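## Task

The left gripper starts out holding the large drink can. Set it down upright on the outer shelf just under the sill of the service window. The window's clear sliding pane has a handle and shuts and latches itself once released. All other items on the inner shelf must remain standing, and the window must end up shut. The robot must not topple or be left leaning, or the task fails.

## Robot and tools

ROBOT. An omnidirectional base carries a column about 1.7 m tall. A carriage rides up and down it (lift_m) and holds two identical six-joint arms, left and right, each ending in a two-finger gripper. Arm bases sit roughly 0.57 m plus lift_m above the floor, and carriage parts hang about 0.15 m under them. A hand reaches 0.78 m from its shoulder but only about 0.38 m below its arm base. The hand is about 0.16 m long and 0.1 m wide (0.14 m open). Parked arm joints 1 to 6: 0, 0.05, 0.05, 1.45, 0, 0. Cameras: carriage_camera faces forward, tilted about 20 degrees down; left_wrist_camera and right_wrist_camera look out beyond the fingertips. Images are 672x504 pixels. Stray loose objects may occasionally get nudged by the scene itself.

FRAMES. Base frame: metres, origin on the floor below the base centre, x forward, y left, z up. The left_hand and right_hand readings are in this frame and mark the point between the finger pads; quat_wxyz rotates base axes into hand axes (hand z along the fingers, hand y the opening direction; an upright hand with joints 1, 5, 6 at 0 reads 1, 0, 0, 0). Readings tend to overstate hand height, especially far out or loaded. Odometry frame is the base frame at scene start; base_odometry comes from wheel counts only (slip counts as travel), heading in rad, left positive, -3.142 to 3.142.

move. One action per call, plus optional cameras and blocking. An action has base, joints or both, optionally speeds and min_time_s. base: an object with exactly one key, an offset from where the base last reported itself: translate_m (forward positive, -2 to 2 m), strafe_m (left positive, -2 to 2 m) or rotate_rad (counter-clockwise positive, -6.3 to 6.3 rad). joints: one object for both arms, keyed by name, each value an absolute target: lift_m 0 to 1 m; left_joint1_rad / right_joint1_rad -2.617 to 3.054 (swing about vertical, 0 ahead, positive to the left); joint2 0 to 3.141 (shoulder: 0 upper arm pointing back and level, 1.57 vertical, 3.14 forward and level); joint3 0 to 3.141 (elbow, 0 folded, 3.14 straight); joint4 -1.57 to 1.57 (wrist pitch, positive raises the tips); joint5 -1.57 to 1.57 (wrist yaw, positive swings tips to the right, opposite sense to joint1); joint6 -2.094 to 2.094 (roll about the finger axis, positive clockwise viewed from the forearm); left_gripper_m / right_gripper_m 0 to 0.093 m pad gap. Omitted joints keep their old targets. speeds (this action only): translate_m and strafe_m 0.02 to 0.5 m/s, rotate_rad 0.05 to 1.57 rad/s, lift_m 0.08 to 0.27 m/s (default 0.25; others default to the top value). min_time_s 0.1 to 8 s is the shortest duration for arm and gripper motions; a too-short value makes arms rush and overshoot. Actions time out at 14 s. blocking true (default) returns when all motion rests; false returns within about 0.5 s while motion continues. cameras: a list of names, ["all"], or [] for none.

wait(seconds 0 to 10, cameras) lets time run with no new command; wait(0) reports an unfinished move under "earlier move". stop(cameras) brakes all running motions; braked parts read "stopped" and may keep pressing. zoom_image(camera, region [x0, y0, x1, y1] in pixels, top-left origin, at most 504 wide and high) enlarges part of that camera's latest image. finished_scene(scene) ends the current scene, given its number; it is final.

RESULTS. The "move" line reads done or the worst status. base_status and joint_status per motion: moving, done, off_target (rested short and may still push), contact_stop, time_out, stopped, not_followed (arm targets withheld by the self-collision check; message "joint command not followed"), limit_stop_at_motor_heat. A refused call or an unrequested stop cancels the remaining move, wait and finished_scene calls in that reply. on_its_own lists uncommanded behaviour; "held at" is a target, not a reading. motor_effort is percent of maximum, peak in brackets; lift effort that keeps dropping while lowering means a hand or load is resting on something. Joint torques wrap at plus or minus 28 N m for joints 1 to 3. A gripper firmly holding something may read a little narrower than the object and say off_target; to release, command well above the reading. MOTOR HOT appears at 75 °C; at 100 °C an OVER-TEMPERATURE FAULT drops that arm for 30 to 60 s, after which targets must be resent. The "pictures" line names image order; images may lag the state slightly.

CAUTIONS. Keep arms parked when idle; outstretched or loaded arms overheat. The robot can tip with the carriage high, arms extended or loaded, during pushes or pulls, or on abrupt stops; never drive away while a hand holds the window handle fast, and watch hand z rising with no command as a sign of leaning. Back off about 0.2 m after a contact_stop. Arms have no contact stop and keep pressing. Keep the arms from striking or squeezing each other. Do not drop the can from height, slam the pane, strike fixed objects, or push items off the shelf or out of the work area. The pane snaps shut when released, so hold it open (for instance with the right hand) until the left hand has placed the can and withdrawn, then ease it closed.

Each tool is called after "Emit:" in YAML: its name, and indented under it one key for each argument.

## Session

Emit:
move:
  cameras: ["all"]

Scene clock: 0.00 s.
Joint torques (N m): no reading
base_odometry: x=+0.000 y=+0.000 heading=+0.000
base_status: not commanded
joint_positions: lift_m=+0.430 left_joint1_rad=+0.017 left_joint2_rad=+0.604 left_joint3_rad=+0.190 left_joint4_rad=-0.391 left_joint5_rad=+0.010 left_joint6_rad=+0.027 left_gripper_m=+0.06443 right_joint1_rad=+0.000 right_joint2_rad=+0.053 right_joint3_rad=+0.031 right_joint4_rad=+1.417 right_joint5_rad=+0.021 right_joint6_rad=+0.024 right_gripper_m=+0.09396
joint_status: not commanded
motor_effort: lift_m=+26 drive_wheels=-1
left_hand: x=+0.4428 y=+0.3140 z=+1.0435 quat_wxyz=(+0.374, +0.007, +0.928, +0.004) (m; base frame)
right_hand: x=+0.2659 y=-0.3156 z=+1.4286 quat_wxyz=(+0.996, +0.012, +0.088, +0.011) (m; base frame)
pictures: carriage_camera, left_wrist_camera, right_wrist_camera

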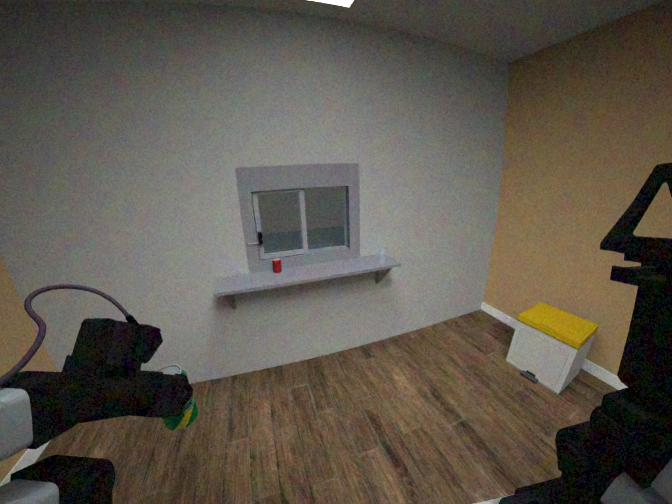

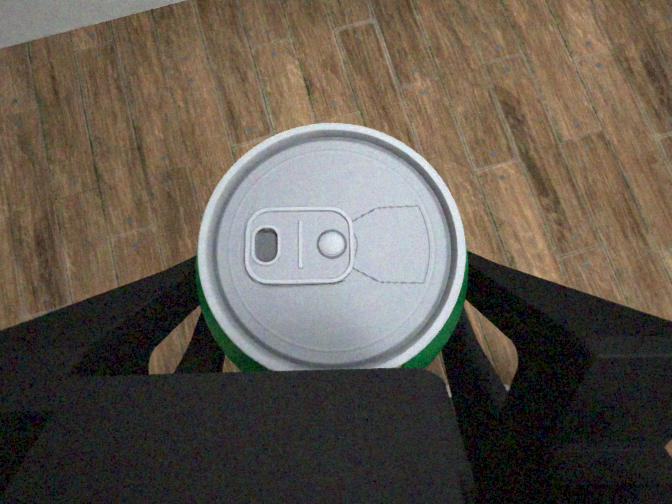

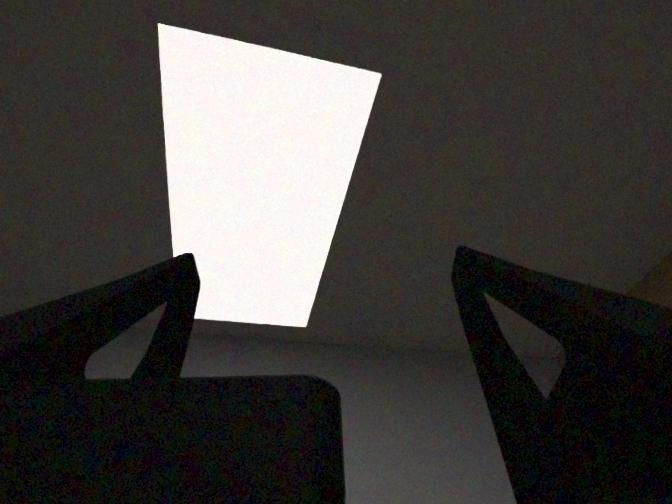

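Emit:
zoom_image:
  camera: "carriage_camera"
  region: [200, 140, 420, 320]

Emit:
zoom_image:
  camera: "carriage_camera"
  region: [0, 250, 504, 504]

Scaled by 2.291 from the camera's 672x504 image, which has a finer 960x720 frame.

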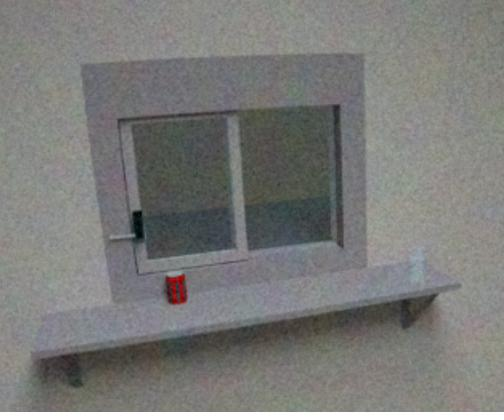

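Scaled by 1.000.

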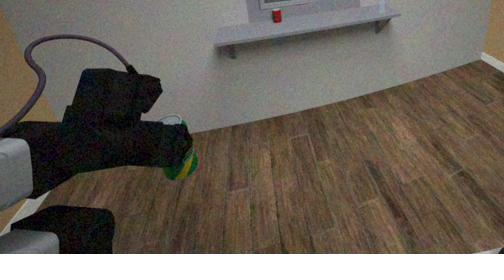

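Emit:
move:
  base: {"rotate_rad": 0.31}
  joints: {"lift_m": 0.44, "right_joint1_rad": 0.897, "right_joint2_rad": 2.144, "right_joint3_rad": 0.76, "right_joint4_rad": 1.229, "right_joint5_rad": 0.905, "right_joint6_rad": 0.13, "right_gripper_m": 0.0}
  speeds: {"rotate_rad": 0.4}
  min_time_s: 3
  cameras: ["carriage_camera", "right_wrist_camera"]

Scene clock: 92.40 s.
Joint torques (N m): left_arm=[-0.14 -0.16 7.88 2.91 -0.07 0.06] | right_arm=[0.53 -6.06 5.52 1.88 0.14 0.08]
move: done
base_odometry: x=+0.000 y=+0.000 heading=+0.310
base_status: done
joint_positions: lift_m=+0.440 left_joint1_rad=+0.017 left_joint2_rad=+0.605 left_joint3_rad=+0.186 left_joint4_rad=-0.396 left_joint5_rad=+0.010 left_joint6_rad=+0.027 left_gripper_m=+0.06443 right_joint1_rad=+0.889 right_joint2_rad=+2.131 right_joint3_rad=+0.739 right_joint4_rad=+1.229 right_joint5_rad=+0.895 right_joint6_rad=+0.121 right_gripper_m=+0.00071
joint_status: all done
motor_effort: lift_m=+23(29) drive_wheels=+1(6)
left_hand: x=+0.4410 y=+0.3139 z=+1.0511 quat_wxyz=(+0.369, +0.007, +0.929, +0.004) (m; base frame)
right_hand: x=+0.6046 y=-0.0535 z=+1.0899 quat_wxyz=(+0.670, +0.002, +0.742, -0.007) (m; base frame)
pictures: carriage_camera, right_wrist_camera

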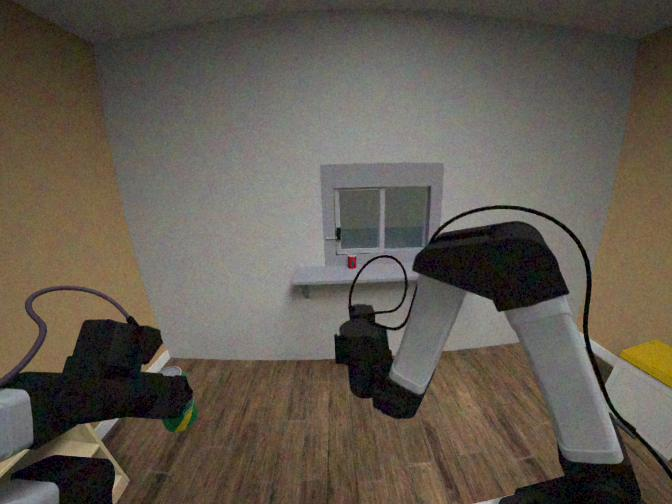

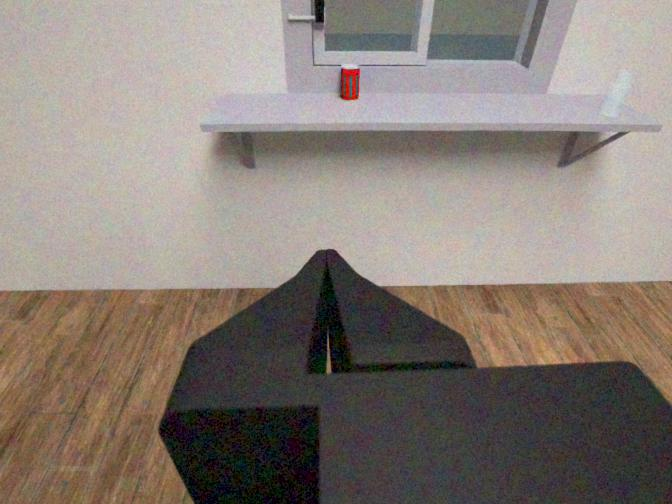

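Emit:
zoom_image:
  camera: "carriage_camera"
  region: [280, 150, 460, 310]

Scaled by 2.800 from the camera's 672x504 image, which has a finer 960x720 frame.

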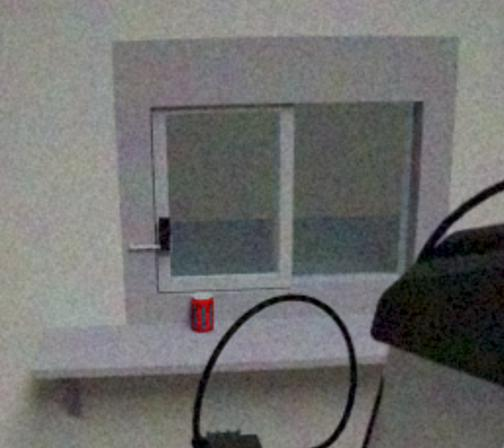

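Emit:
move:
  base: {"translate_m": 0.72}
  speeds: {"translate_m": 0.35}

Emit:
move:
  base: {"strafe_m": 0.05}
  speeds: {"strafe_m": 0.1}
  cameras: ["carriage_camera", "right_wrist_camera"]

Scene clock: 125.73 s.
Joint torques (N m): left_arm=[-0.09 -0.12 7.91 2.92 -0.07 0.05] | right_arm=[0.35 -6.09 5.52 1.89 0.12 0.1]
move: done
base_odometry: x=+0.686 y=+0.220 heading=+0.310
base_status: done
joint_positions: lift_m=+0.440 left_joint1_rad=+0.017 left_joint2_rad=+0.605 left_joint3_rad=+0.186 left_joint4_rad=-0.397 left_joint5_rad=+0.010 left_joint6_rad=+0.027 left_gripper_m=+0.06443 right_joint1_rad=+0.891 right_joint2_rad=+2.131 right_joint3_rad=+0.739 right_joint4_rad=+1.229 right_joint5_rad=+0.899 right_joint6_rad=+0.121 right_gripper_m=+0.00071
joint_status: not commanded
motor_effort: lift_m=+27(28) drive_wheels=-5(12)
left_hand: x=+0.4408 y=+0.3139 z=+1.0509 quat_wxyz=(+0.369, +0.007, +0.930, +0.004) (m; base frame)
right_hand: x=+0.6040 y=-0.0532 z=+1.0899 quat_wxyz=(+0.670, +0.003, +0.742, -0.007) (m; base frame)
pictures: none

Scene clock: 126.93 s.
Joint torques (N m): left_arm=[-0.17 -0.14 7.79 2.92 -0.08 0.08] | right_arm=[0.32 -6.08 5.76 1.88 0.11 0.09]
move: done
base_odometry: x=+0.670 y=+0.268 heading=+0.310
base_status: done
joint_positions: lift_m=+0.440 left_joint1_rad=+0.017 left_joint2_rad=+0.605 left_joint3_rad=+0.186 left_joint4_rad=-0.397 left_joint5_rad=+0.010 left_joint6_rad=+0.027 left_gripper_m=+0.06443 right_joint1_rad=+0.891 right_joint2_rad=+2.131 right_joint3_rad=+0.739 right_joint4_rad=+1.229 right_joint5_rad=+0.900 right_joint6_rad=+0.121 right_gripper_m=+0.00071
joint_status: not commanded
motor_effort: lift_m=+26(29) drive_wheels=-3(6)
left_hand: x=+0.4408 y=+0.3139 z=+1.0509 quat_wxyz=(+0.369, +0.007, +0.930, +0.004) (m; base frame)
right_hand: x=+0.6039 y=-0.0532 z=+1.0899 quat_wxyz=(+0.670, +0.003, +0.742, -0.007) (m; base frame)
pictures: carriage_camera, right_wrist_camera

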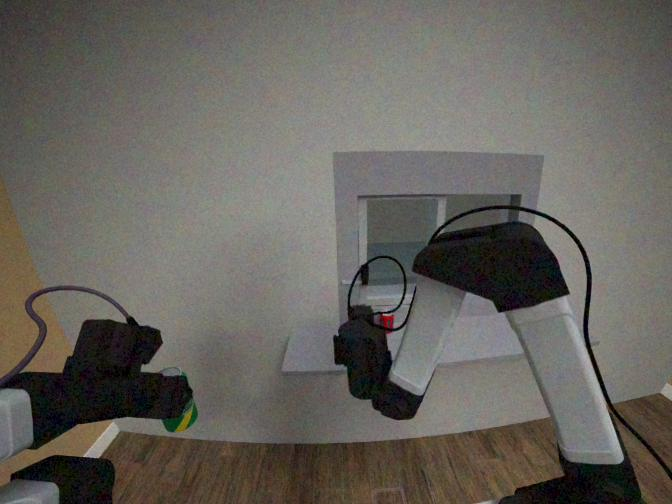

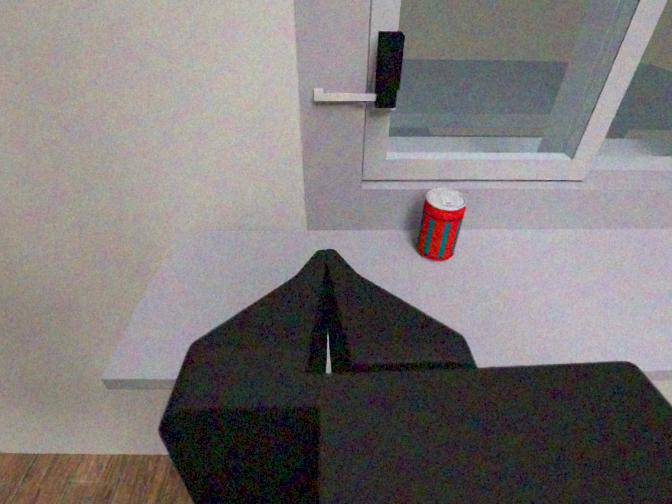

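Emit:
zoom_image:
  camera: "right_wrist_camera"
  region: [90, 0, 594, 400]

Emit:
zoom_image:
  camera: "right_wrist_camera"
  region: [400, 130, 672, 400]

Scaled by 1.000.

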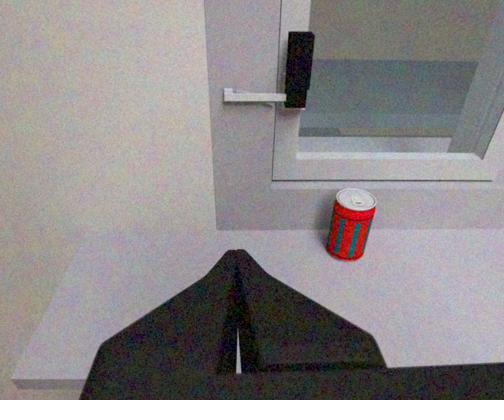

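Scaled by 1.853 from the camera's 672x504 image, which has a finer 960x720 frame.

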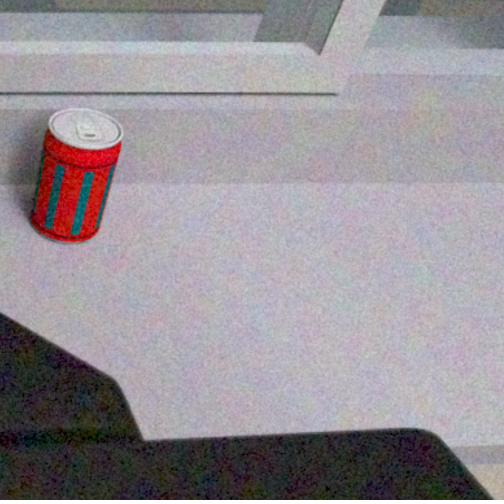

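Emit:
move:
  base: {"translate_m": 0.24}
  speeds: {"translate_m": 0.2}

Emit:
move:
  base: {"strafe_m": -0.05}
  speeds: {"strafe_m": 0.1}
  cameras: ["carriage_camera", "right_wrist_camera"]

Scene clock: 195.50 s.
Joint torques (N m): left_arm=[-0.16 -0.14 7.91 2.92 -0.07 0.09] | right_arm=[0.32 -5.96 5.52 1.88 0.11 0.1]
move: done
base_odometry: x=+0.899 y=+0.341 heading=+0.311
base_status: done
joint_positions: lift_m=+0.440 left_joint1_rad=+0.017 left_joint2_rad=+0.605 left_joint3_rad=+0.186 left_joint4_rad=-0.397 left_joint5_rad=+0.010 left_joint6_rad=+0.027 left_gripper_m=+0.06443 right_joint1_rad=+0.891 right_joint2_rad=+2.131 right_joint3_rad=+0.739 right_joint4_rad=+1.228 right_joint5_rad=+0.900 right_joint6_rad=+0.121 right_gripper_m=+0.00071
joint_status: not commanded
motor_effort: lift_m=+25(28) drive_wheels=-4(8)
left_hand: x=+0.4407 y=+0.3139 z=+1.0509 quat_wxyz=(+0.369, +0.007, +0.930, +0.004) (m; base frame)
right_hand: x=+0.6039 y=-0.0534 z=+1.0899 quat_wxyz=(+0.670, +0.003, +0.742, -0.008) (m; base frame)
pictures: none

Scene clock: 196.70 s.
Joint torques (N m): left_arm=[-0.21 -0.16 7.76 2.94 -0.07 0.07] | right_arm=[0.28 -6.05 5.5 1.89 0.11 0.1]
move: done
base_odometry: x=+0.914 y=+0.294 heading=+0.311
base_status: done
joint_positions: lift_m=+0.440 left_joint1_rad=+0.017 left_joint2_rad=+0.605 left_joint3_rad=+0.186 left_joint4_rad=-0.397 left_joint5_rad=+0.009 left_joint6_rad=+0.027 left_gripper_m=+0.06443 right_joint1_rad=+0.892 right_joint2_rad=+2.131 right_joint3_rad=+0.739 right_joint4_rad=+1.228 right_joint5_rad=+0.901 right_joint6_rad=+0.121 right_gripper_m=+0.00071
joint_status: not commanded
motor_effort: lift_m=+27(27) drive_wheels=-2(6)
left_hand: x=+0.4408 y=+0.3140 z=+1.0509 quat_wxyz=(+0.369, +0.007, +0.930, +0.004) (m; base frame)
right_hand: x=+0.6038 y=-0.0533 z=+1.0899 quat_wxyz=(+0.670, +0.003, +0.742, -0.008) (m; base frame)
pictures: carriage_camera, right_wrist_camera

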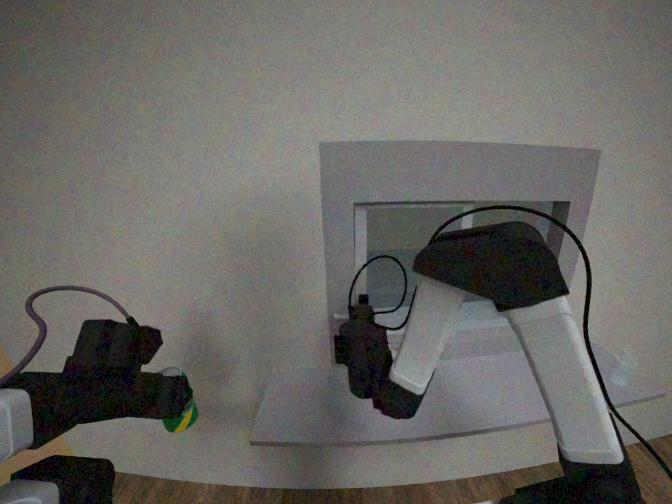

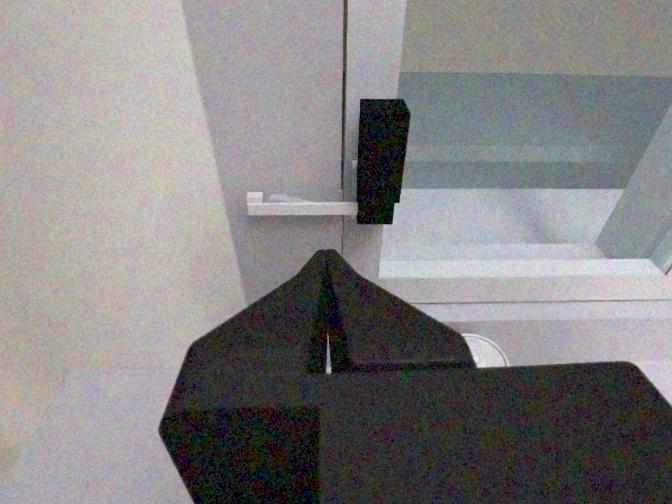

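Emit:
zoom_image:
  camera: "right_wrist_camera"
  region: [220, 80, 672, 400]

Emit:
zoom_image:
  camera: "carriage_camera"
  region: [230, 120, 672, 504]

Scaled by 1.115 from the camera's 672x504 image, which has a finer 960x720 frame.

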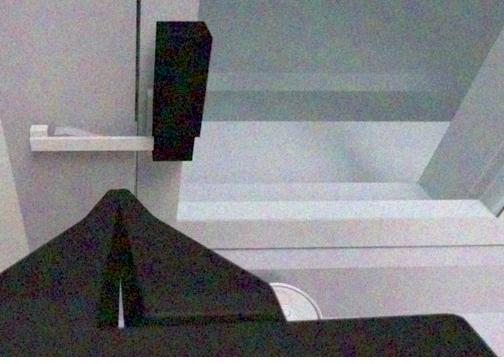

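Scaled by 1.140 from the camera's 672x504 image, which has a finer 960x720 frame.

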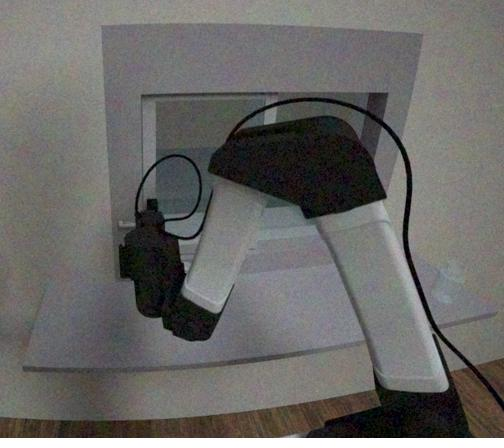

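Emit:
move:
  base: {"rotate_rad": -0.03}
  speeds: {"rotate_rad": 0.2}

Emit:
move:
  base: {"translate_m": 0.045}
  speeds: {"translate_m": 0.08}
  cameras: ["carriage_camera", "right_wrist_camera"]

Scene clock: 255.03 s.
Joint torques (N m): left_arm=[-0.16 -0.09 7.83 2.92 -0.08 0.04] | right_arm=[0.27 -6.06 5.39 1.89 0.1 0.09]
move: done
base_odometry: x=+0.914 y=+0.294 heading=+0.281
base_status: done
joint_positions: lift_m=+0.440 left_joint1_rad=+0.017 left_joint2_rad=+0.605 left_joint3_rad=+0.186 left_joint4_rad=-0.397 left_joint5_rad=+0.010 left_joint6_rad=+0.027 left_gripper_m=+0.06443 right_joint1_rad=+0.892 right_joint2_rad=+2.131 right_joint3_rad=+0.740 right_joint4_rad=+1.228 right_joint5_rad=+0.902 right_joint6_rad=+0.121 right_gripper_m=+0.00071
joint_status: not commanded
motor_effort: lift_m=+24(27) drive_wheels=-5(6)
left_hand: x=+0.4408 y=+0.3139 z=+1.0509 quat_wxyz=(+0.369, +0.007, +0.930, +0.004) (m; base frame)
right_hand: x=+0.6041 y=-0.0530 z=+1.0903 quat_wxyz=(+0.671, +0.004, +0.742, -0.008) (m; base frame)
pictures: none

Scene clock: 256.20 s.
Joint torques (N m): left_arm=[-0.16 -0.18 7.82 2.91 -0.07 0.04] | right_arm=[0.24 -6.05 5.27 1.89 0.1 0.1]
move: done
base_odometry: x=+0.958 y=+0.306 heading=+0.281
base_status: done
joint_positions: lift_m=+0.440 left_joint1_rad=+0.017 left_joint2_rad=+0.605 left_joint3_rad=+0.186 left_joint4_rad=-0.398 left_joint5_rad=+0.010 left_joint6_rad=+0.027 left_gripper_m=+0.06443 right_joint1_rad=+0.892 right_joint2_rad=+2.131 right_joint3_rad=+0.740 right_joint4_rad=+1.228 right_joint5_rad=+0.902 right_joint6_rad=+0.122 right_gripper_m=+0.00071
joint_status: not commanded
motor_effort: lift_m=+25(28) drive_wheels=-3(7)
left_hand: x=+0.4407 y=+0.3139 z=+1.0508 quat_wxyz=(+0.368, +0.007, +0.930, +0.004) (m; base frame)
right_hand: x=+0.6039 y=-0.0527 z=+1.0903 quat_wxyz=(+0.671, +0.004, +0.742, -0.007) (m; base frame)
pictures: carriage_camera, right_wrist_camera

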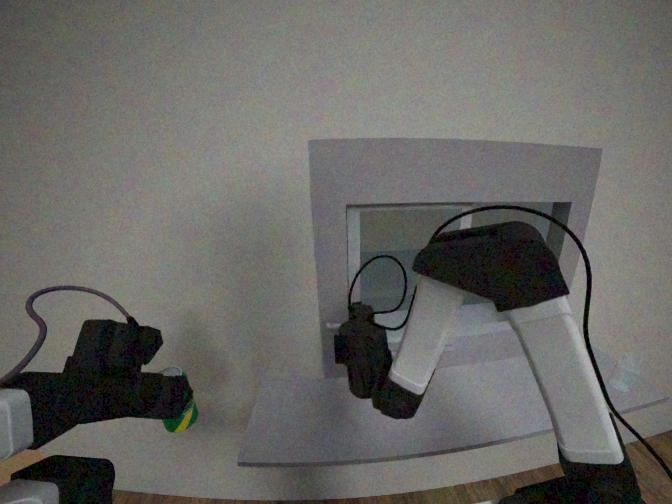

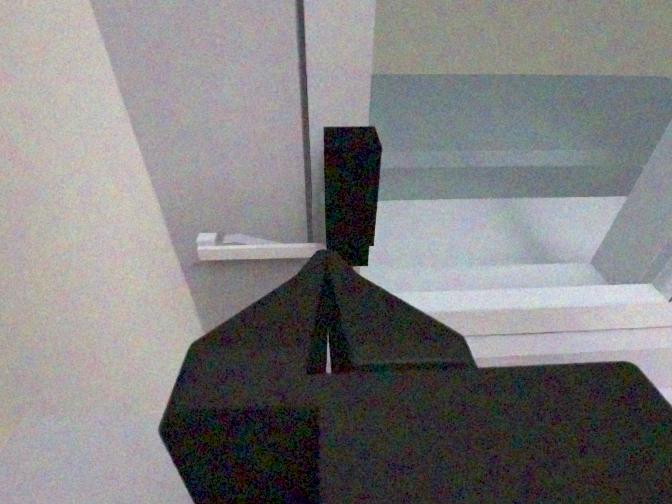

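Emit:
move:
  base: {"translate_m": 0.02}
  speeds: {"translate_m": 0.06}
  cameras: ["carriage_camera", "left_wrist_camera", "right_wrist_camera"]

Emit:
zoom_image:
  camera: "carriage_camera"
  region: [100, 330, 240, 450]

Emit:
zoom_image:
  camera: "left_wrist_camera"
  region: [150, 100, 520, 420]

Scene clock: 298.13 s.
Joint torques (N m): left_arm=[-0.27 -0.03 7.76 2.93 -0.06 0.09] | right_arm=[0.21 -6.05 5.3 1.89 0.09 0.09]
move: done
base_odometry: x=+0.977 y=+0.311 heading=+0.281
base_status: done
joint_positions: lift_m=+0.440 left_joint1_rad=+0.017 left_joint2_rad=+0.605 left_joint3_rad=+0.186 left_joint4_rad=-0.398 left_joint5_rad=+0.010 left_joint6_rad=+0.027 left_gripper_m=+0.06443 right_joint1_rad=+0.893 right_joint2_rad=+2.131 right_joint3_rad=+0.740 right_joint4_rad=+1.228 right_joint5_rad=+0.902 right_joint6_rad=+0.122 right_gripper_m=+0.00071
joint_status: not commanded
motor_effort: lift_m=+24(29) drive_wheels=-3(6)
left_hand: x=+0.4407 y=+0.3139 z=+1.0508 quat_wxyz=(+0.368, +0.007, +0.930, +0.004) (m; base frame)
right_hand: x=+0.6038 y=-0.0527 z=+1.0904 quat_wxyz=(+0.671, +0.004, +0.742, -0.007) (m; base frame)
pictures: carriage_camera, left_wrist_camera, right_wrist_camera

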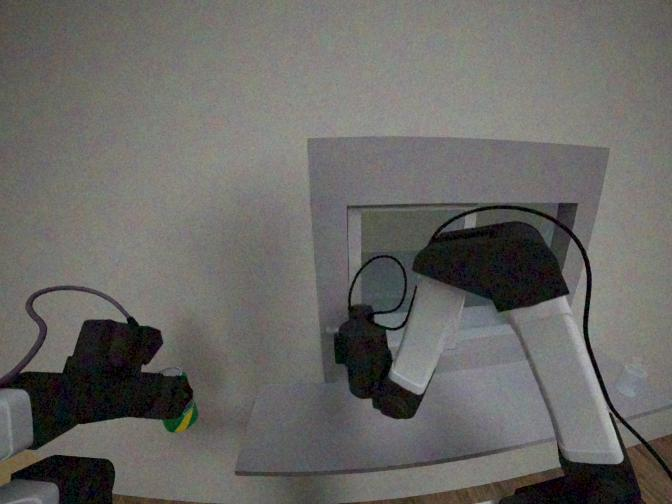

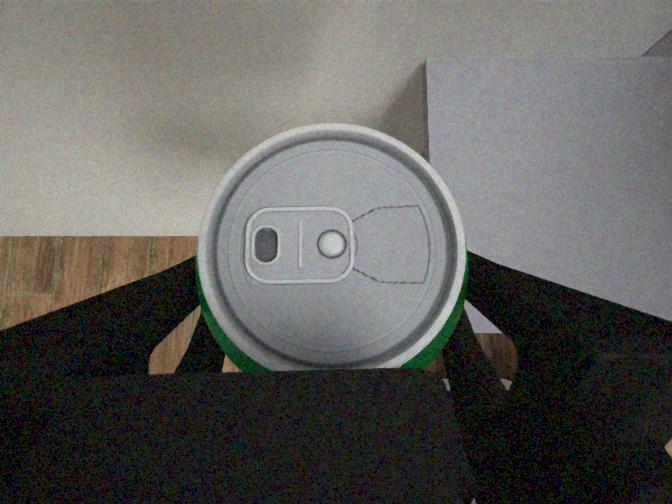

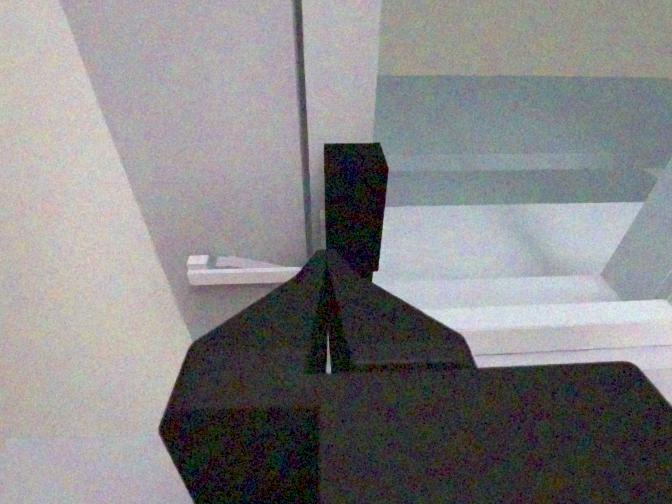

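Scaled by 3.600 from the camera's 672x504 image, which has a finer 960x720 frame.

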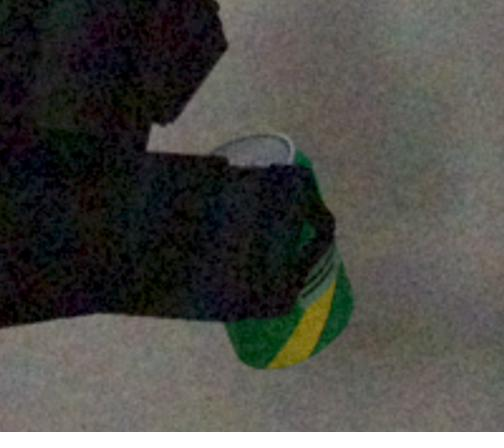

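Scaled by 1.362 from the camera's 672x504 image, which has a finer 960x720 frame.

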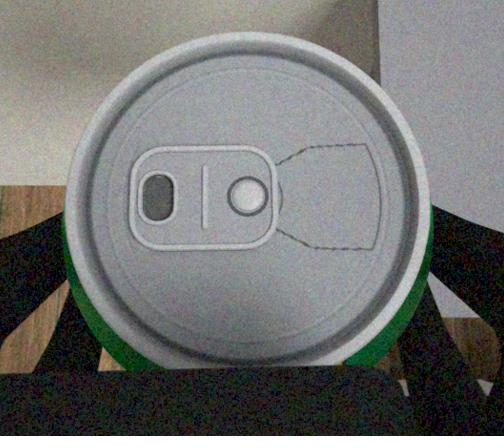

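Emit:
move:
  base: {"translate_m": 0.008}
  speeds: {"translate_m": 0.05}

Emit:
move:
  joints: {"right_joint1_rad": 0.7965, "right_joint2_rad": 2.221, "right_joint3_rad": 0.92, "right_joint4_rad": 1.158, "right_joint5_rad": 0.792, "right_joint6_rad": 0.0956}
  min_time_s: 2
  cameras: ["right_wrist_camera"]

Scene clock: 349.37 s.
Joint torques (N m): left_arm=[-0.18 -0.1 7.8 2.94 -0.08 0.07] | right_arm=[0.21 -6.01 5.38 1.88 0.1 0.08]
move: done
base_odometry: x=+0.985 y=+0.313 heading=+0.280
base_status: done
joint_positions: lift_m=+0.440 left_joint1_rad=+0.017 left_joint2_rad=+0.605 left_joint3_rad=+0.186 left_joint4_rad=-0.398 left_joint5_rad=+0.010 left_joint6_rad=+0.027 left_gripper_m=+0.06443 right_joint1_rad=+0.893 right_joint2_rad=+2.131 right_joint3_rad=+0.740 right_joint4_rad=+1.228 right_joint5_rad=+0.902 right_joint6_rad=+0.122 right_gripper_m=+0.00071
joint_status: not commanded
motor_effort: lift_m=+27(28) drive_wheels=-3(8)
left_hand: x=+0.4407 y=+0.3139 z=+1.0508 quat_wxyz=(+0.368, +0.007, +0.930, +0.004) (m; base frame)
right_hand: x=+0.6038 y=-0.0527 z=+1.0904 quat_wxyz=(+0.671, +0.004, +0.742, -0.007) (m; base frame)
pictures: none

Scene clock: 351.67 s.
Joint torques (N m): left_arm=[-0.18 -0.14 7.83 2.96 -0.06 0.06] | right_arm=[-0.94 -6.72 6.06 1.91 -0.03 -0.09]
move: done
base_odometry: x=+0.985 y=+0.313 heading=+0.280
base_status: not commanded
joint_positions: lift_m=+0.440 left_joint1_rad=+0.017 left_joint2_rad=+0.605 left_joint3_rad=+0.186 left_joint4_rad=-0.398 left_joint5_rad=+0.010 left_joint6_rad=+0.027 left_gripper_m=+0.06443 right_joint1_rad=+0.805 right_joint2_rad=+2.205 right_joint3_rad=+0.896 right_joint4_rad=+1.161 right_joint5_rad=+0.800 right_joint6_rad=+0.105 right_gripper_m=+0.00071
joint_status: all done
motor_effort: lift_m=+25(28) drive_wheels=-3(3)
left_hand: x=+0.4407 y=+0.3139 z=+1.0508 quat_wxyz=(+0.368, +0.007, +0.930, +0.004) (m; base frame)
right_hand: x=+0.6500 y=-0.0443 z=+1.0891 quat_wxyz=(+0.670, +0.000, +0.742, -0.001) (m; base frame)
pictures: right_wrist_camera

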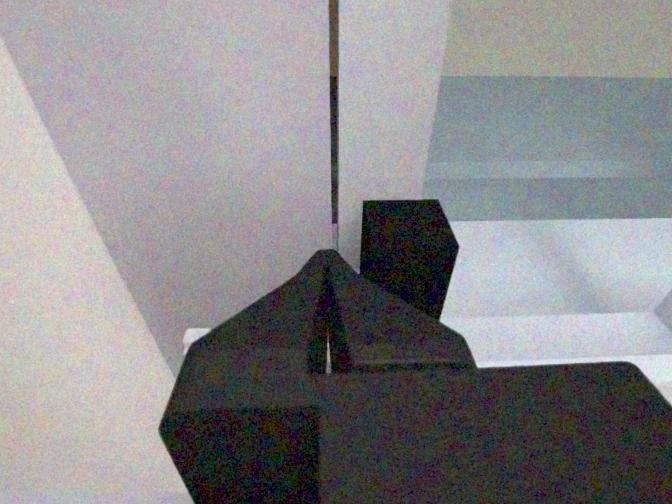

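Emit:
move:
  base: {"strafe_m": -0.05}
  speeds: {"strafe_m": 0.08}
  cameras: ["right_wrist_camera"]

Scene clock: 356.77 s.
Joint torques (N m): left_arm=[-0.18 -0.18 7.94 2.94 -0.11 0.06] | right_arm=[-1.14 -6.86 5.6 1.89 0.21 -0.08]
move: done
base_odometry: x=+0.999 y=+0.265 heading=+0.280
base_status: done
joint_positions: lift_m=+0.440 left_joint1_rad=+0.017 left_joint2_rad=+0.605 left_joint3_rad=+0.186 left_joint4_rad=-0.398 left_joint5_rad=+0.010 left_joint6_rad=+0.027 left_gripper_m=+0.06443 right_joint1_rad=+0.806 right_joint2_rad=+2.205 right_joint3_rad=+0.903 right_joint4_rad=+1.161 right_joint5_rad=+0.776 right_joint6_rad=+0.104 right_gripper_m=+0.00071
joint_status: not commanded
motor_effort: lift_m=+26(27) drive_wheels=-2(7)
left_hand: x=+0.4407 y=+0.3139 z=+1.0508 quat_wxyz=(+0.368, +0.007, +0.930, +0.004) (m; base frame)
right_hand: x=+0.6509 y=-0.0387 z=+1.0908 quat_wxyz=(+0.671, -0.008, +0.742, +0.010) (m; base frame)
pictures: right_wrist_camera

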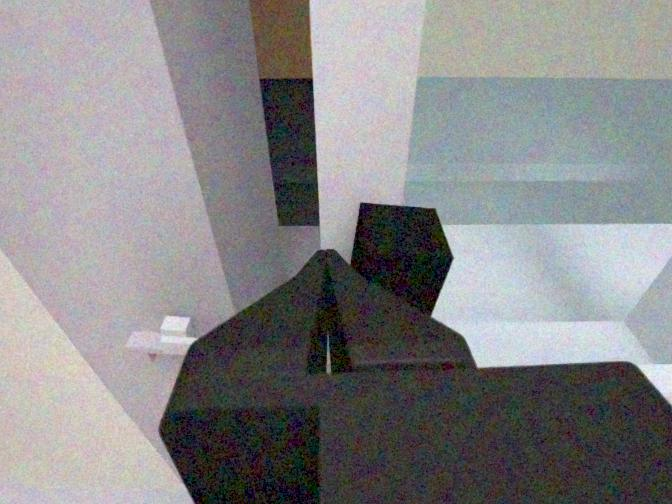

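Emit:
move:
  base: {"strafe_m": -0.12}
  speeds: {"strafe_m": 0.08}
  cameras: ["right_wrist_camera"]

Emit:
move:
  base: {"strafe_m": -0.15}
  speeds: {"strafe_m": 0.08}
  cameras: ["right_wrist_camera", "carriage_camera"]

Scene clock: 362.60 s.
Joint torques (N m): left_arm=[-0.16 -0.12 7.97 2.93 -0.06 0.07] | right_arm=[-1.17 -6.75 5.63 1.88 0.27 -0.08]
move: done
base_odometry: x=+1.032 y=+0.150 heading=+0.281
base_status: done
joint_positions: lift_m=+0.440 left_joint1_rad=+0.017 left_joint2_rad=+0.605 left_joint3_rad=+0.186 left_joint4_rad=-0.398 left_joint5_rad=+0.010 left_joint6_rad=+0.027 left_gripper_m=+0.06443 right_joint1_rad=+0.806 right_joint2_rad=+2.205 right_joint3_rad=+0.903 right_joint4_rad=+1.161 right_joint5_rad=+0.775 right_joint6_rad=+0.104 right_gripper_m=+0.00071
joint_status: not commanded
motor_effort: lift_m=+24(28) drive_wheels=-1(8)
left_hand: x=+0.4407 y=+0.3139 z=+1.0508 quat_wxyz=(+0.368, +0.007, +0.930, +0.004) (m; base frame)
right_hand: x=+0.6509 y=-0.0386 z=+1.0909 quat_wxyz=(+0.671, -0.008, +0.742, +0.011) (m; base frame)
pictures: right_wrist_camera

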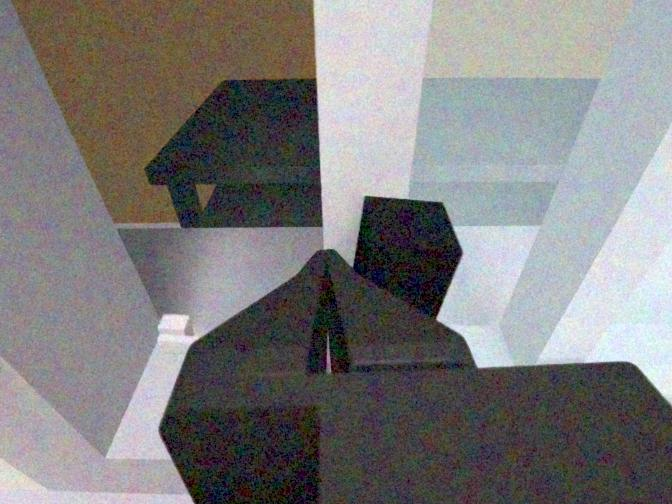

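Scene clock: 365.20 s.
Joint torques (N m): left_arm=[-0.18 -0.16 7.8 2.93 -0.09 0.07] | right_arm=[-1.09 -6.8 5.45 1.92 0.2 -0.09]
move: done
base_odometry: x=+1.074 y=+0.006 heading=+0.281
base_status: done
joint_positions: lift_m=+0.440 left_joint1_rad=+0.017 left_joint2_rad=+0.605 left_joint3_rad=+0.186 left_joint4_rad=-0.398 left_joint5_rad=+0.009 left_joint6_rad=+0.027 left_gripper_m=+0.06443 right_joint1_rad=+0.807 right_joint2_rad=+2.205 right_joint3_rad=+0.905 right_joint4_rad=+1.161 right_joint5_rad=+0.777 right_joint6_rad=+0.104 right_gripper_m=+0.00071
joint_status: not commanded
motor_effort: lift_m=+25(28) drive_wheels=-2(7)
left_hand: x=+0.4407 y=+0.3140 z=+1.0508 quat_wxyz=(+0.368, +0.007, +0.930, +0.004) (m; base frame)
right_hand: x=+0.6509 y=-0.0381 z=+1.0914 quat_wxyz=(+0.671, -0.007, +0.741, +0.010) (m; base frame)
pictures: carriage_camera, right_wrist_camera

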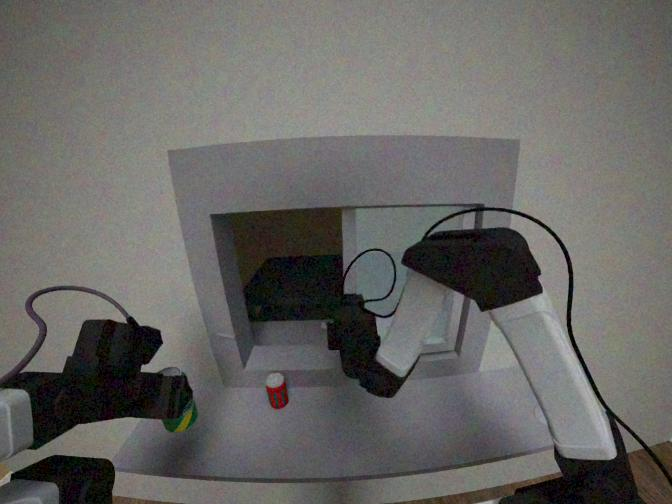

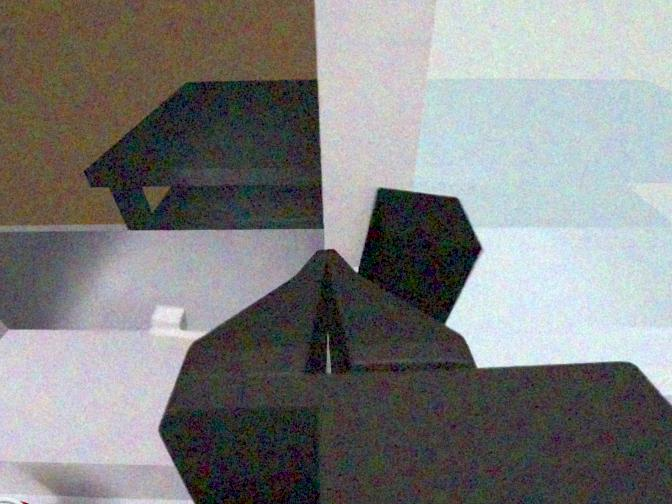

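Emit:
move:
  joints: {"left_joint1_rad": -0.525, "left_joint2_rad": 1.456, "left_joint3_rad": 0.923, "left_joint4_rad": -0.21, "left_joint5_rad": -0.238, "left_joint6_rad": -0.245}
  min_time_s: 2.5
  cameras: ["carriage_camera", "left_wrist_camera", "right_wrist_camera"]

Scene clock: 412.00 s.
Joint torques (N m): left_arm=[-0.85 -5.07 10.18 2.84 -0.53 -0.08] | right_arm=[-1.07 -6.75 5.44 1.92 0.19 -0.09]
move: off_target
base_odometry: x=+1.074 y=+0.006 heading=+0.281
base_status: not commanded
joint_positions: lift_m=+0.440 left_joint1_rad=-0.518 left_joint2_rad=+1.458 left_joint3_rad=+0.876 left_joint4_rad=-0.284 left_joint5_rad=-0.211 left_joint6_rad=-0.232 left_gripper_m=+0.06444 right_joint1_rad=+0.807 right_joint2_rad=+2.205 right_joint3_rad=+0.905 right_joint4_rad=+1.161 right_joint5_rad=+0.777 right_joint6_rad=+0.104 right_gripper_m=+0.00071
joint_status: left_joint4_rad off_target (ended at -0.284, target -0.210); left_joint5_rad off_target (ended at -0.211, target -0.238); the others done
motor_effort: lift_m=+27(28) drive_wheels=-1(1)
left_hand: x=+0.5732 y=+0.1522 z=+1.1182 quat_wxyz=(+0.356, +0.097, +0.929, -0.034) (m; base frame)
right_hand: x=+0.6509 y=-0.0381 z=+1.0914 quat_wxyz=(+0.671, -0.007, +0.741, +0.010) (m; base frame)
pictures: carriage_camera, left_wrist_camera, right_wrist_camera

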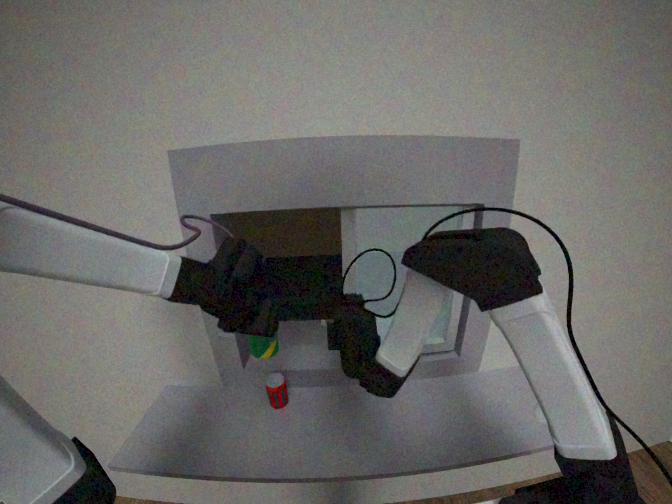

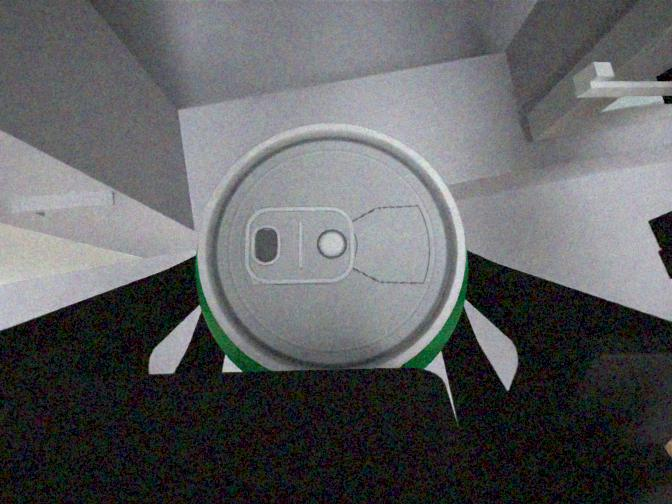

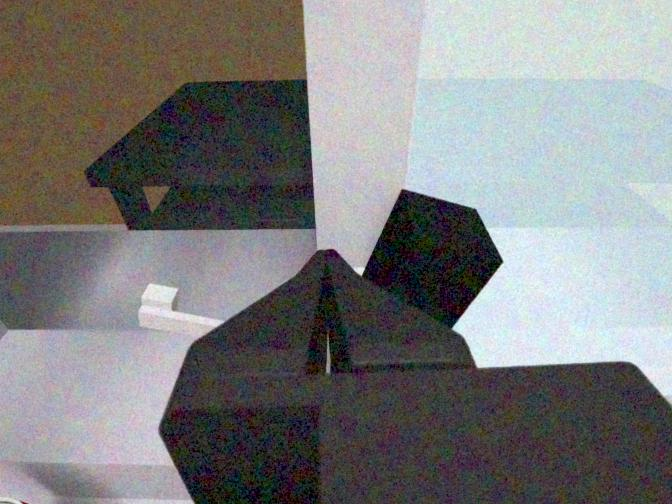

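Emit:
move:
  joints: {"left_joint1_rad": -0.405, "left_joint2_rad": 1.993, "left_joint3_rad": 1.44, "left_joint4_rad": -0.161, "left_joint5_rad": -0.272, "left_joint6_rad": -0.2785}
  min_time_s: 2.5
  cameras: ["left_wrist_camera", "right_wrist_camera"]

Scene clock: 420.70 s.
Joint torques (N m): left_arm=[0.53 -9.01 10.15 2.89 -0.55 -0.04] | right_arm=[-1.07 -6.78 5.44 1.92 0.2 -0.08]
move: off_target
base_odometry: x=+1.074 y=+0.006 heading=+0.281
base_status: not commanded
joint_positions: lift_m=+0.440 left_joint1_rad=-0.412 left_joint2_rad=+1.995 left_joint3_rad=+1.393 left_joint4_rad=-0.238 left_joint5_rad=-0.244 left_joint6_rad=-0.266 left_gripper_m=+0.06444 right_joint1_rad=+0.807 right_joint2_rad=+2.205 right_joint3_rad=+0.905 right_joint4_rad=+1.161 right_joint5_rad=+0.777 right_joint6_rad=+0.104 right_gripper_m=+0.00071
joint_status: left_joint4_rad off_target (ended at -0.238, target -0.161); left_joint5_rad off_target (ended at -0.244, target -0.272); the others done
motor_effort: lift_m=+25(28) drive_wheels=-1(1)
left_hand: x=+0.7192 y=+0.1396 z=+1.0968 quat_wxyz=(+0.372, +0.024, +0.928, -0.011) (m; base frame)
right_hand: x=+0.6509 y=-0.0381 z=+1.0914 quat_wxyz=(+0.671, -0.007, +0.741, +0.010) (m; base frame)
pictures: left_wrist_camera, right_wrist_camera

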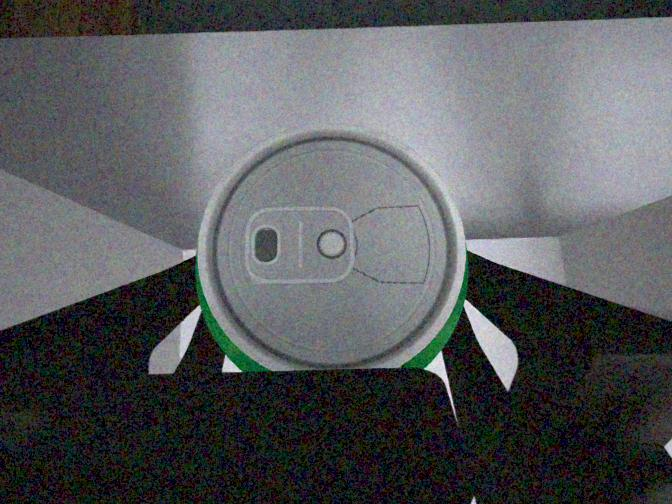

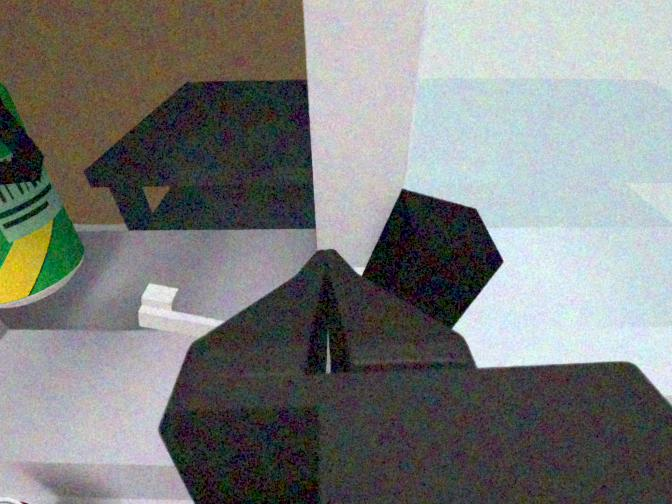

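Emit:
zoom_image:
  camera: "right_wrist_camera"
  region: [0, 60, 200, 340]

Scaled by 1.800 from the camera's 672x504 image, which has a finer 960x720 frame.

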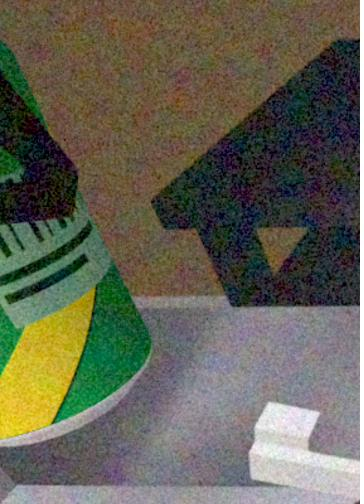

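Emit:
move:
  joints: {"left_joint1_rad": -0.3255, "left_joint2_rad": 2.4805, "left_joint3_rad": 2.012, "left_joint4_rad": -0.136, "left_joint5_rad": -0.278, "left_joint6_rad": -0.2055}
  min_time_s: 2.5
  cameras: ["left_wrist_camera", "right_wrist_camera"]

Emit:
zoom_image:
  camera: "right_wrist_camera"
  region: [0, 40, 280, 320]

Emit:
zoom_image:
  camera: "left_wrist_camera"
  region: [180, 100, 490, 390]

Scene clock: 477.60 s.
Joint torques (N m): left_arm=[0.55 -12.11 10.44 3.08 -0.54 0.21] | right_arm=[-1.07 -6.74 5.44 1.92 0.2 -0.08]
move: off_target
base_odometry: x=+1.074 y=+0.006 heading=+0.281
base_status: not commanded
joint_positions: lift_m=+0.440 left_joint1_rad=-0.332 left_joint2_rad=+2.484 left_joint3_rad=+1.963 left_joint4_rad=-0.220 left_joint5_rad=-0.250 left_joint6_rad=-0.218 left_gripper_m=+0.06444 right_joint1_rad=+0.807 right_joint2_rad=+2.205 right_joint3_rad=+0.905 right_joint4_rad=+1.161 right_joint5_rad=+0.777 right_joint6_rad=+0.104 right_gripper_m=+0.00071
joint_status: left_joint4_rad off_target (ended at -0.220, target -0.136); left_joint5_rad off_target (ended at -0.251, target -0.278); the others done
motor_effort: lift_m=+26(28) drive_wheels=-1(1)
left_hand: x=+0.8486 y=+0.1404 z=+1.0542 quat_wxyz=(+0.416, +0.002, +0.909, +0.001) (m; base frame)
right_hand: x=+0.6509 y=-0.0381 z=+1.0914 quat_wxyz=(+0.671, -0.007, +0.741, +0.010) (m; base frame)
pictures: left_wrist_camera, right_wrist_camera

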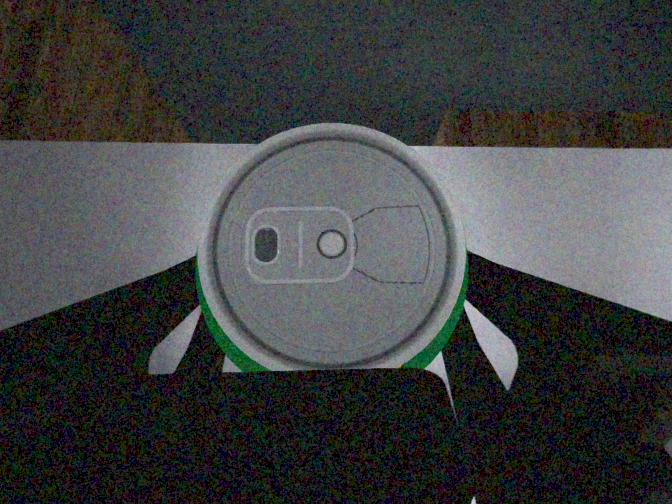

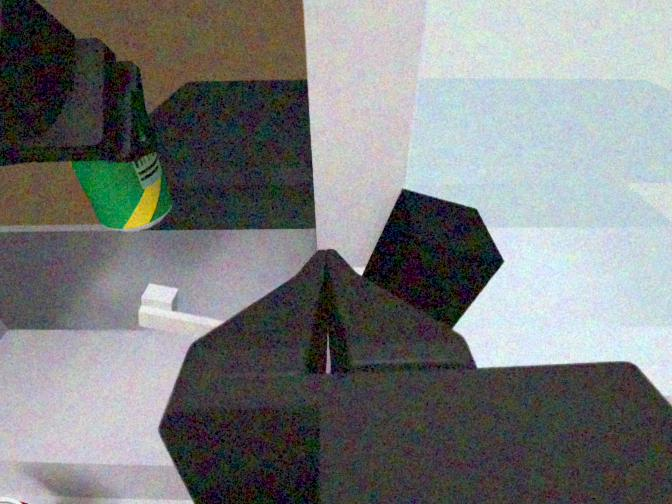

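Scaled by 1.800 from the camera's 672x504 image, which has a finer 960x720 frame.

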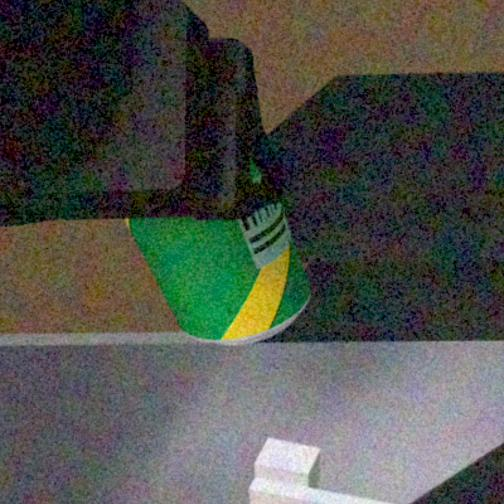

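Scaled by 1.626 from the camera's 672x504 image, which has a finer 960x720 frame.

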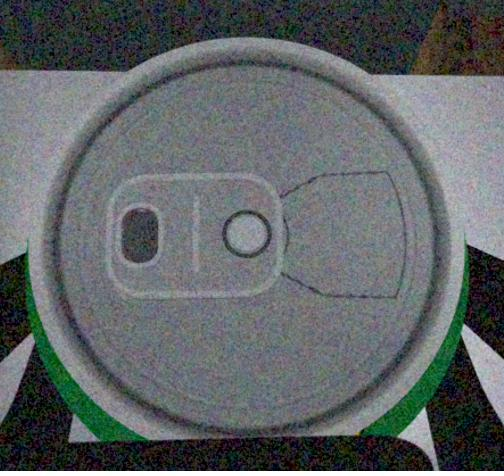

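Emit:
zoom_image:
  camera: "right_wrist_camera"
  region: [60, 140, 190, 240]

Emit:
zoom_image:
  camera: "left_wrist_camera"
  region: [180, 110, 490, 260]

Emit:
zoom_image:
  camera: "left_wrist_camera"
  region: [180, 240, 490, 390]

Scaled by 3.877 from the camera's 672x504 image, which has a finer 960x720 frame.

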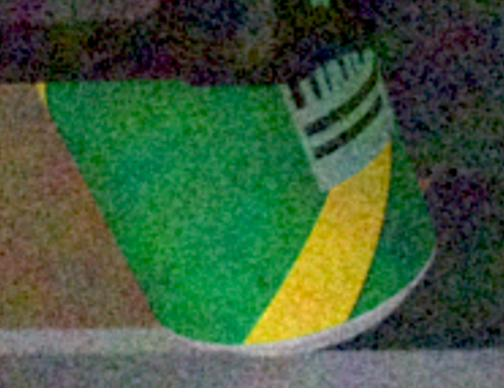

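Scaled by 1.626 from the camera's 672x504 image, which has a finer 960x720 frame.

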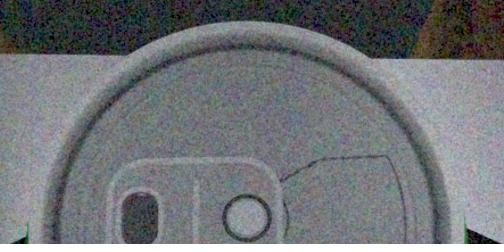

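Scaled by 1.626 from the camera's 672x504 image, which has a finer 960x720 frame.

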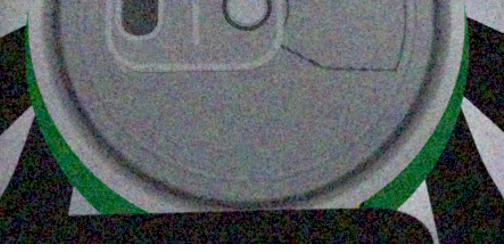

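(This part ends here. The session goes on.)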